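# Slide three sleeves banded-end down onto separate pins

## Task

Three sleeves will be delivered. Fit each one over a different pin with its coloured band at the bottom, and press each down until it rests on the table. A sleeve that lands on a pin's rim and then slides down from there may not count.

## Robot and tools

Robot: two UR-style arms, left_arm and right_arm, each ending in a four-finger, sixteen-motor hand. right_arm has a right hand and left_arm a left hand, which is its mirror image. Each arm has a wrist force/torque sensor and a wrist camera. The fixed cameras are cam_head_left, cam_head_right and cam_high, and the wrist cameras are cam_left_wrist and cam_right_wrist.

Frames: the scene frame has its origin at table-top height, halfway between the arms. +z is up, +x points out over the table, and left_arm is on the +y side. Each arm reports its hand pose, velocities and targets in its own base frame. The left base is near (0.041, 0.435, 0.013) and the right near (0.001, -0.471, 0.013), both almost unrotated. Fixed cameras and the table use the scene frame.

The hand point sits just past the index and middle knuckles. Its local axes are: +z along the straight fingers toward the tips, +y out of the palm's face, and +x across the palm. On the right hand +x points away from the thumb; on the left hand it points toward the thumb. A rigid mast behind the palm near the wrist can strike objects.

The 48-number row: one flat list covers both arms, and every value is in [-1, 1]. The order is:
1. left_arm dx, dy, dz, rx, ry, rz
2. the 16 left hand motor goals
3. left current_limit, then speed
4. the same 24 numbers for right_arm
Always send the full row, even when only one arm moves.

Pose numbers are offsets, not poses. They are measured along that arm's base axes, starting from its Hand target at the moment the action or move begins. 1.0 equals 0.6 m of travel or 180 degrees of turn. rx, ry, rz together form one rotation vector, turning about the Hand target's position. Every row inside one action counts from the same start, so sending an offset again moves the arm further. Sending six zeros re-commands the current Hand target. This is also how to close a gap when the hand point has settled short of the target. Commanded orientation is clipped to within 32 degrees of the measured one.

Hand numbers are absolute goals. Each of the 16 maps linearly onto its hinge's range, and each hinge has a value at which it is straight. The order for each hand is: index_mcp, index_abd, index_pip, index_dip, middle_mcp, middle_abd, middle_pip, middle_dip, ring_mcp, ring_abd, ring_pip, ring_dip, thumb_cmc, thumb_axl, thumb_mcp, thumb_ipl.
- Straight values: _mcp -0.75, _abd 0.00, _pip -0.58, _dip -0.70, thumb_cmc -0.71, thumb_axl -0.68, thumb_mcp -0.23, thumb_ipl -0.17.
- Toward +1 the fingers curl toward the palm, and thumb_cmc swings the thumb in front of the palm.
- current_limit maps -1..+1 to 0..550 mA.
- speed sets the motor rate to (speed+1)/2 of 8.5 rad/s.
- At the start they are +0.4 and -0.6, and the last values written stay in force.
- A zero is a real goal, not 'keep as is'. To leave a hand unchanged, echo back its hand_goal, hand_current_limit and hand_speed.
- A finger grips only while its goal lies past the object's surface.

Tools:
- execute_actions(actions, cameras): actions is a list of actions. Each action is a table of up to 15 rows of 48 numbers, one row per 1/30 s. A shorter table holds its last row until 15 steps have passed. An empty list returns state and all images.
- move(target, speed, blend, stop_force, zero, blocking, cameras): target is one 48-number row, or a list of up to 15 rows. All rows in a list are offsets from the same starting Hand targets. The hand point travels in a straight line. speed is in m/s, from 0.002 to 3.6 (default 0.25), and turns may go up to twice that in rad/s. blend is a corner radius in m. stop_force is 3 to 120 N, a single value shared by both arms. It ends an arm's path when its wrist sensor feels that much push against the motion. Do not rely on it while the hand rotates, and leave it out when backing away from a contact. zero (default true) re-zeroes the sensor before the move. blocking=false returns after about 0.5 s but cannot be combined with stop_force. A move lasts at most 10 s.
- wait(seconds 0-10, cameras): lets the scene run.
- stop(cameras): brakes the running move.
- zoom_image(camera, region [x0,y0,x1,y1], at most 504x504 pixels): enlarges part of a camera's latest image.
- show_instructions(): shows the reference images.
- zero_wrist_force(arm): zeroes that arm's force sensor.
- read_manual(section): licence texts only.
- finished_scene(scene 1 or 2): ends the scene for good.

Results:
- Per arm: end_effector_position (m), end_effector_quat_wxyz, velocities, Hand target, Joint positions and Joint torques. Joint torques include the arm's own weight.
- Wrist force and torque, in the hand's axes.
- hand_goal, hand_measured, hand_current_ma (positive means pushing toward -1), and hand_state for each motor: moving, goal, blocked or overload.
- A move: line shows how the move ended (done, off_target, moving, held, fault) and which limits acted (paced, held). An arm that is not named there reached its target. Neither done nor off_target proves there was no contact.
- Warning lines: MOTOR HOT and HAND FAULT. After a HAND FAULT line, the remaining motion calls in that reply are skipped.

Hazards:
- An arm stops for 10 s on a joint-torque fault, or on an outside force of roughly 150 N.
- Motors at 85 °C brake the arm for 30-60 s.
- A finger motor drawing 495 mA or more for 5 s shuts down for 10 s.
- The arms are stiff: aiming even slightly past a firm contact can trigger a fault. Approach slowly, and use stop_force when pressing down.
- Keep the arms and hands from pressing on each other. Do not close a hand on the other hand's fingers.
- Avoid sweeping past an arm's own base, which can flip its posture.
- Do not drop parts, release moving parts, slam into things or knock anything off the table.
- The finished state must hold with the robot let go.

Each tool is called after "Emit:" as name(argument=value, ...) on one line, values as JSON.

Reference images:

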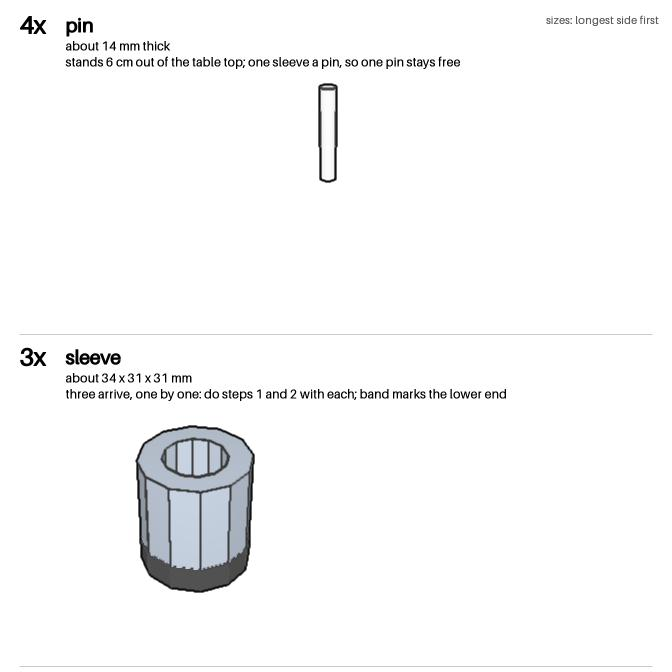

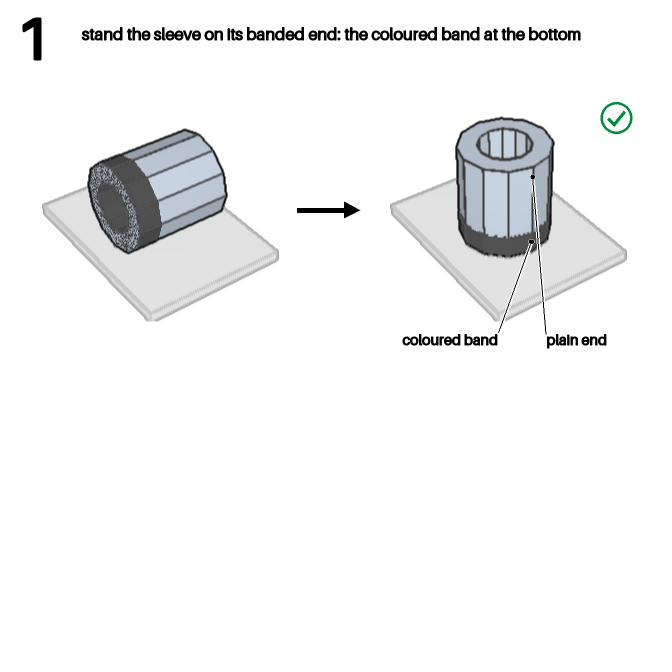

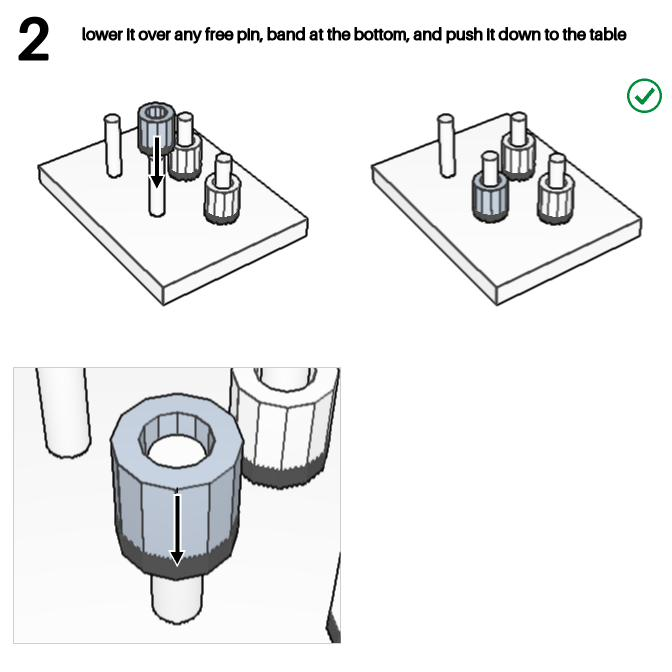

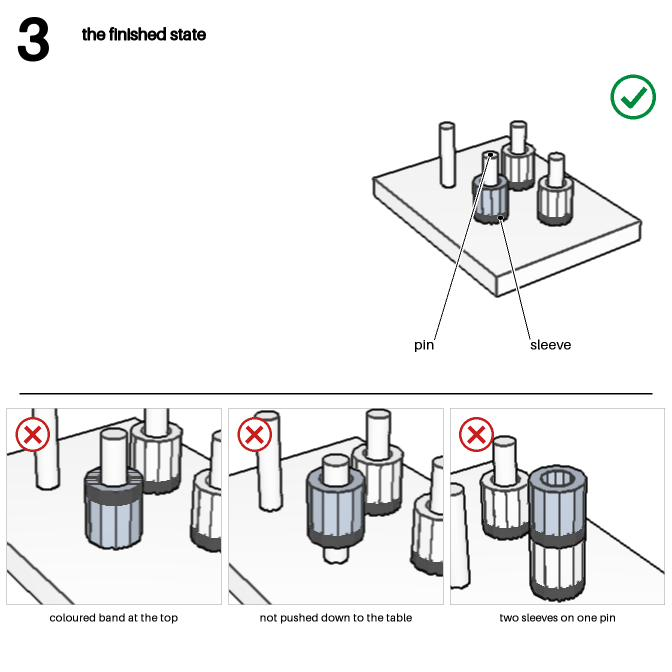

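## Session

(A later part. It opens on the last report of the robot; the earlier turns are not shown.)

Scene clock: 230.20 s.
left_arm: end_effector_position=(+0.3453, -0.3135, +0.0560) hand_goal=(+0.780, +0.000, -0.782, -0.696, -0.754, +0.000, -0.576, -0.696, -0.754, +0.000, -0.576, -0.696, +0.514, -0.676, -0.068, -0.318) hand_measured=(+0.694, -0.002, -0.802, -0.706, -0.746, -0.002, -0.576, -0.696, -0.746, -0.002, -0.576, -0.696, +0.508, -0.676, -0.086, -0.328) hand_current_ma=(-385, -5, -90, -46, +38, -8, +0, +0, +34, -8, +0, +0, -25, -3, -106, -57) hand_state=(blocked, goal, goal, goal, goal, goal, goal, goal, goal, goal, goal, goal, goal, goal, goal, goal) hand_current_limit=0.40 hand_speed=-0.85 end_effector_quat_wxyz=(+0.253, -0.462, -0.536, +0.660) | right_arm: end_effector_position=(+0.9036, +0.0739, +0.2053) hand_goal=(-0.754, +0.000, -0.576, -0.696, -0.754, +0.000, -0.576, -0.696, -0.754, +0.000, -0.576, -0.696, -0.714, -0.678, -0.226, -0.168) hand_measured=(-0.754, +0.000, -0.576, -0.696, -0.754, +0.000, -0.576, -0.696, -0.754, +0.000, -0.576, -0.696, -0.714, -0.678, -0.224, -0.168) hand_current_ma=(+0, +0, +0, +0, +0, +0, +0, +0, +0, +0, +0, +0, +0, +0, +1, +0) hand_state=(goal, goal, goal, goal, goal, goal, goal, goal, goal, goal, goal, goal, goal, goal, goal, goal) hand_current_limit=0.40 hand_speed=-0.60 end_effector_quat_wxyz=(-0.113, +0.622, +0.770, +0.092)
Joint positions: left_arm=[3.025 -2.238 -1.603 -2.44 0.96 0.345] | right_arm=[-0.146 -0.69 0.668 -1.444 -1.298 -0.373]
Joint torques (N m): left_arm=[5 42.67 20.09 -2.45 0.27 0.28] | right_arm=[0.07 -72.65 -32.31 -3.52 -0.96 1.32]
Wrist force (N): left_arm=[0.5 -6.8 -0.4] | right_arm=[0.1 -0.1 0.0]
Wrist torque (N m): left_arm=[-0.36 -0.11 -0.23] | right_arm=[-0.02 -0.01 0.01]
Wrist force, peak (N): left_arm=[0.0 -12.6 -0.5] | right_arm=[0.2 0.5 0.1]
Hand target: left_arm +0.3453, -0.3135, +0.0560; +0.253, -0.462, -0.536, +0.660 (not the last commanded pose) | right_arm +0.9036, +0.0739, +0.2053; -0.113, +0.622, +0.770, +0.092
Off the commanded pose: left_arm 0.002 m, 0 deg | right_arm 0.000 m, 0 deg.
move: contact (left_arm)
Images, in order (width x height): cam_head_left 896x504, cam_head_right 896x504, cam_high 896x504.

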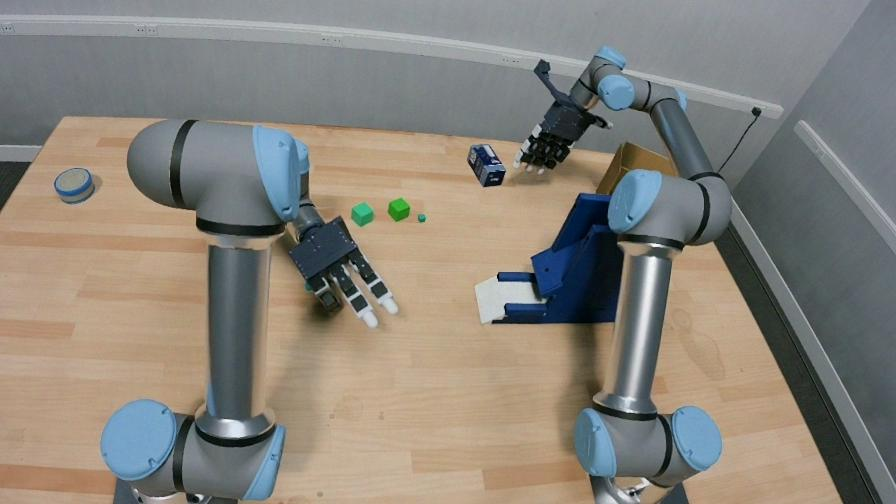

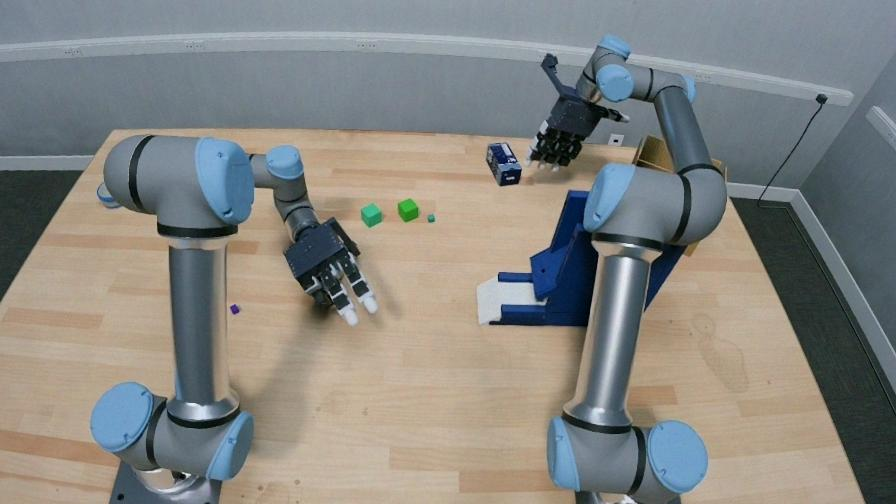

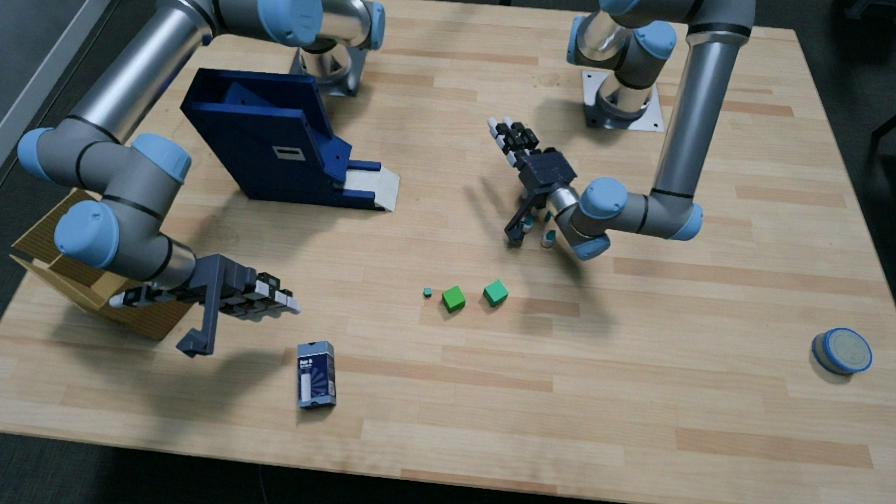

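Emit:
move(target=[[0,0,0.005,0,0,0,0.52,0,-0.62,-0.6957,-0.754,0,-0.576,-0.696,-0.754,0,-0.576,-0.696,0.5143,-0.6766,-0.0674,-0.3189,0.4,-0.9,0,0,0,0,0,0,-0.754,0,-0.576,-0.696,-0.754,0,-0.576,-0.696,-0.754,0,-0.576,-0.696,-0.714,-0.678,-0.226,-0.168,0.4,-0.6],[0.0026,0.0014,0.005,0,0,0,0.52,0,-0.62,-0.6957,-0.754,0,-0.576,-0.696,-0.754,0,-0.576,-0.696,0.5143,-0.6766,-0.0674,-0.3189,0.4,-0.9,0,0,0,0,0,0,-0.754,0,-0.576,-0.696,-0.754,0,-0.576,-0.696,-0.754,0,-0.576,-0.696,-0.714,-0.678,-0.226,-0.168,0.4,-0.6],[0.0026,0.0014,0.26,0,0,0,0.52,0,-0.62,-0.6957,-0.754,0,-0.576,-0.696,-0.754,0,-0.576,-0.696,0.5143,-0.6766,-0.0674,-0.3189,0.4,-0.9,0,0,0,0,0,0,-0.754,0,-0.576,-0.696,-0.754,0,-0.576,-0.696,-0.754,0,-0.576,-0.696,-0.714,-0.678,-0.226,-0.168,0.4,-0.6]], speed=[0.05,0.05,0.12], blend=[0,0.0005,0], cameras=["cam_head_left","cam_head_right","cam_high"])

Emit:
zoom_image(camera="cam_high", region=[500, 170, 580, 250])

Emit:
zoom_image(camera="cam_head_left", region=[280, 230, 360, 310])

Emit:
zoom_image(camera="cam_head_right", region=[280, 230, 360, 310])

Scene clock: 233.53 s.
left_arm: end_effector_position=(+0.3469, -0.3126, +0.2120) hand_goal=(+0.520, +0.000, -0.620, -0.696, -0.754, +0.000, -0.576, -0.696, -0.754, +0.000, -0.576, -0.696, +0.514, -0.676, -0.068, -0.318) hand_measured=(+0.524, -0.002, -0.622, -0.698, -0.746, -0.002, -0.576, -0.696, -0.746, -0.002, -0.576, -0.696, +0.508, -0.676, -0.072, -0.320) hand_current_ma=(+17, -5, -10, -12, +38, -8, +0, +0, +34, -8, +0, +0, -25, -3, -19, -12) hand_state=(goal, goal, goal, goal, goal, goal, goal, goal, goal, goal, goal, goal, goal, goal, goal, goal) hand_current_limit=0.40 hand_speed=-0.90 end_effector_quat_wxyz=(+0.253, -0.462, -0.536, +0.660) | right_arm: end_effector_position=(+0.9036, +0.0739, +0.2053) hand_goal=(-0.754, +0.000, -0.576, -0.696, -0.754, +0.000, -0.576, -0.696, -0.754, +0.000, -0.576, -0.696, -0.714, -0.678, -0.226, -0.168) hand_measured=(-0.754, +0.000, -0.576, -0.696, -0.754, +0.000, -0.576, -0.696, -0.754, +0.000, -0.576, -0.696, -0.714, -0.678, -0.224, -0.168) hand_current_ma=(+0, +0, +0, +0, +0, +0, +0, +0, +0, +0, +0, +0, +0, +0, +1, +0) hand_state=(goal, goal, goal, goal, goal, goal, goal, goal, goal, goal, goal, goal, goal, goal, goal, goal) hand_current_limit=0.40 hand_speed=-0.60 end_effector_quat_wxyz=(-0.113, +0.622, +0.770, +0.092)
Joint positions: left_arm=[3.026 -2.054 -1.45 -2.777 0.962 0.344] | right_arm=[-0.146 -0.69 0.668 -1.444 -1.298 -0.373]
Joint torques (N m): left_arm=[7.65 42.83 23.93 -3.59 1.75 2.4] | right_arm=[0.05 -72.67 -32.67 -3.72 -0.9 1.32]
Wrist force (N): left_arm=[1.5 0.6 -0.6] | right_arm=[0.0 0.3 -0.2]
Wrist torque (N m): left_arm=[0.26 -0.20 -0.04] | right_arm=[0.05 0.01 0.00]
Wrist force, peak (N): left_arm=[0.5 -6.9 -0.4] | right_arm=[0.3 0.4 -0.1]
Hand target: left_arm +0.3469, -0.3126, +0.2120; +0.253, -0.462, -0.536, +0.660 | right_arm +0.9036, +0.0739, +0.2053; -0.113, +0.622, +0.770, +0.092
Off the commanded pose: left_arm 0.000 m, 0 deg | right_arm 0.000 m, 0 deg.
move: done
Images, in order (width x height): cam_head_left 896x504, cam_head_right 896x504, cam_high 896x504.

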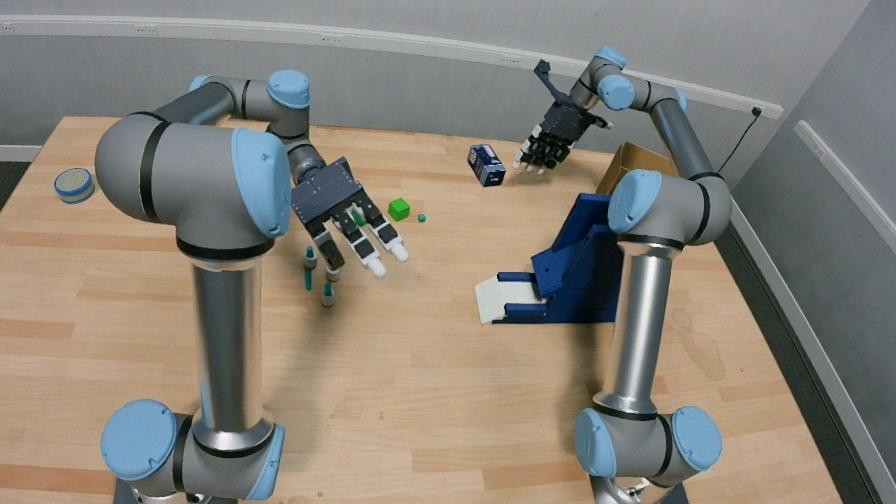

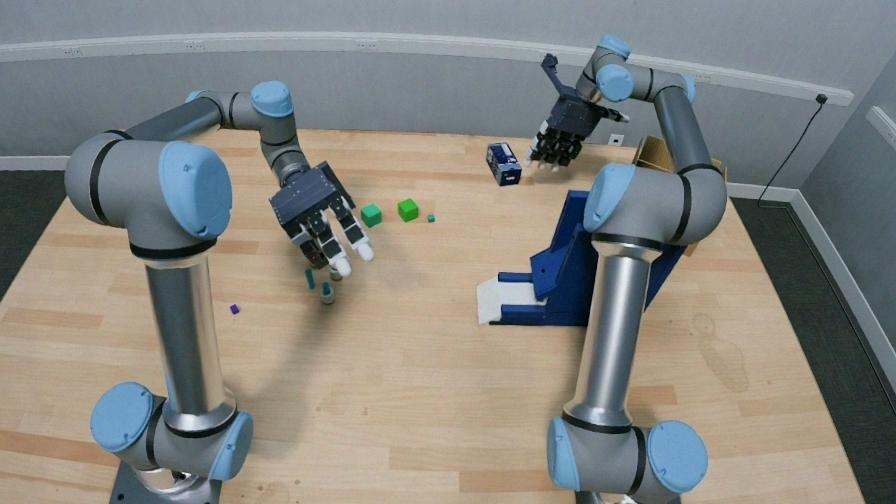

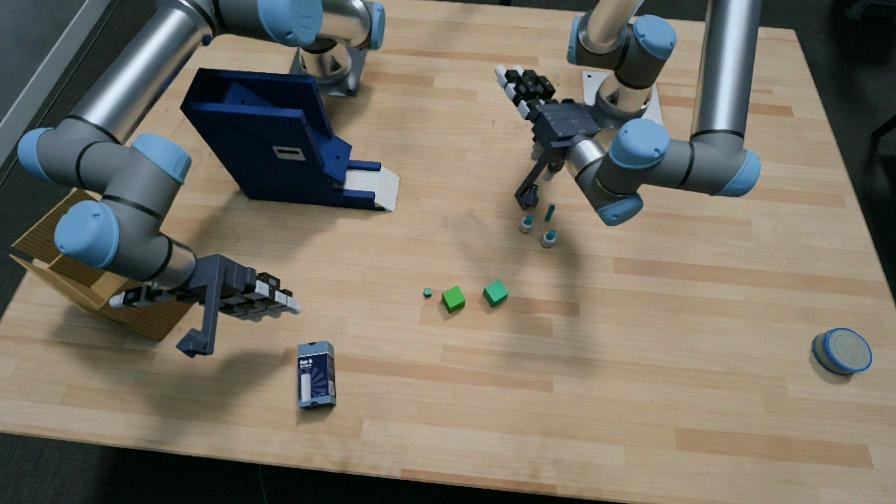

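Scaled by 6.300 from the camera's 896x504 image, which has a finer 1280x720 frame.

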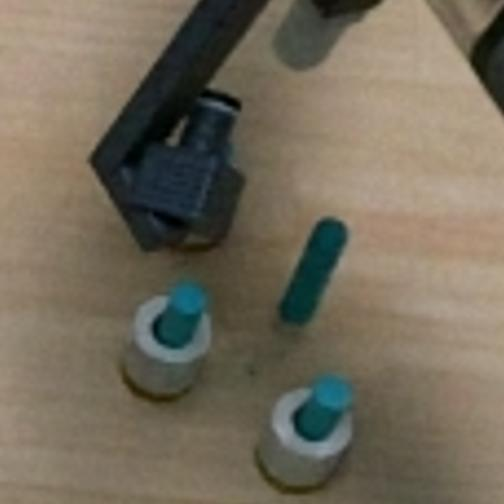

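Scaled by 6.300 from the camera's 896x504 image, which has a finer 1280x720 frame.

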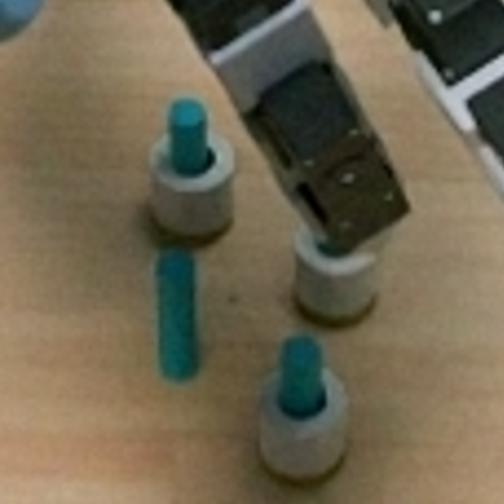

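Scaled by 6.300 from the camera's 896x504 image, which has a finer 1280x720 frame.

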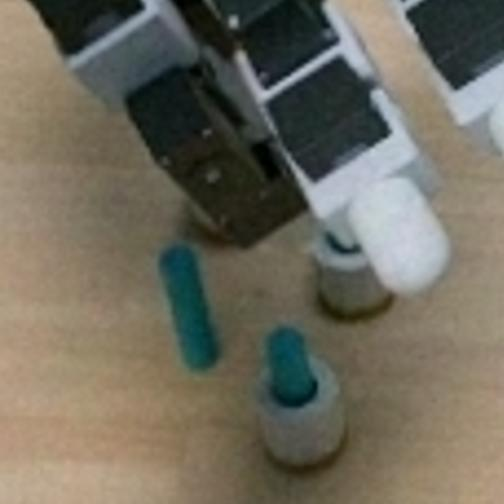

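Emit:
finished_scene(scene=1)

The scene is finished: the task was done.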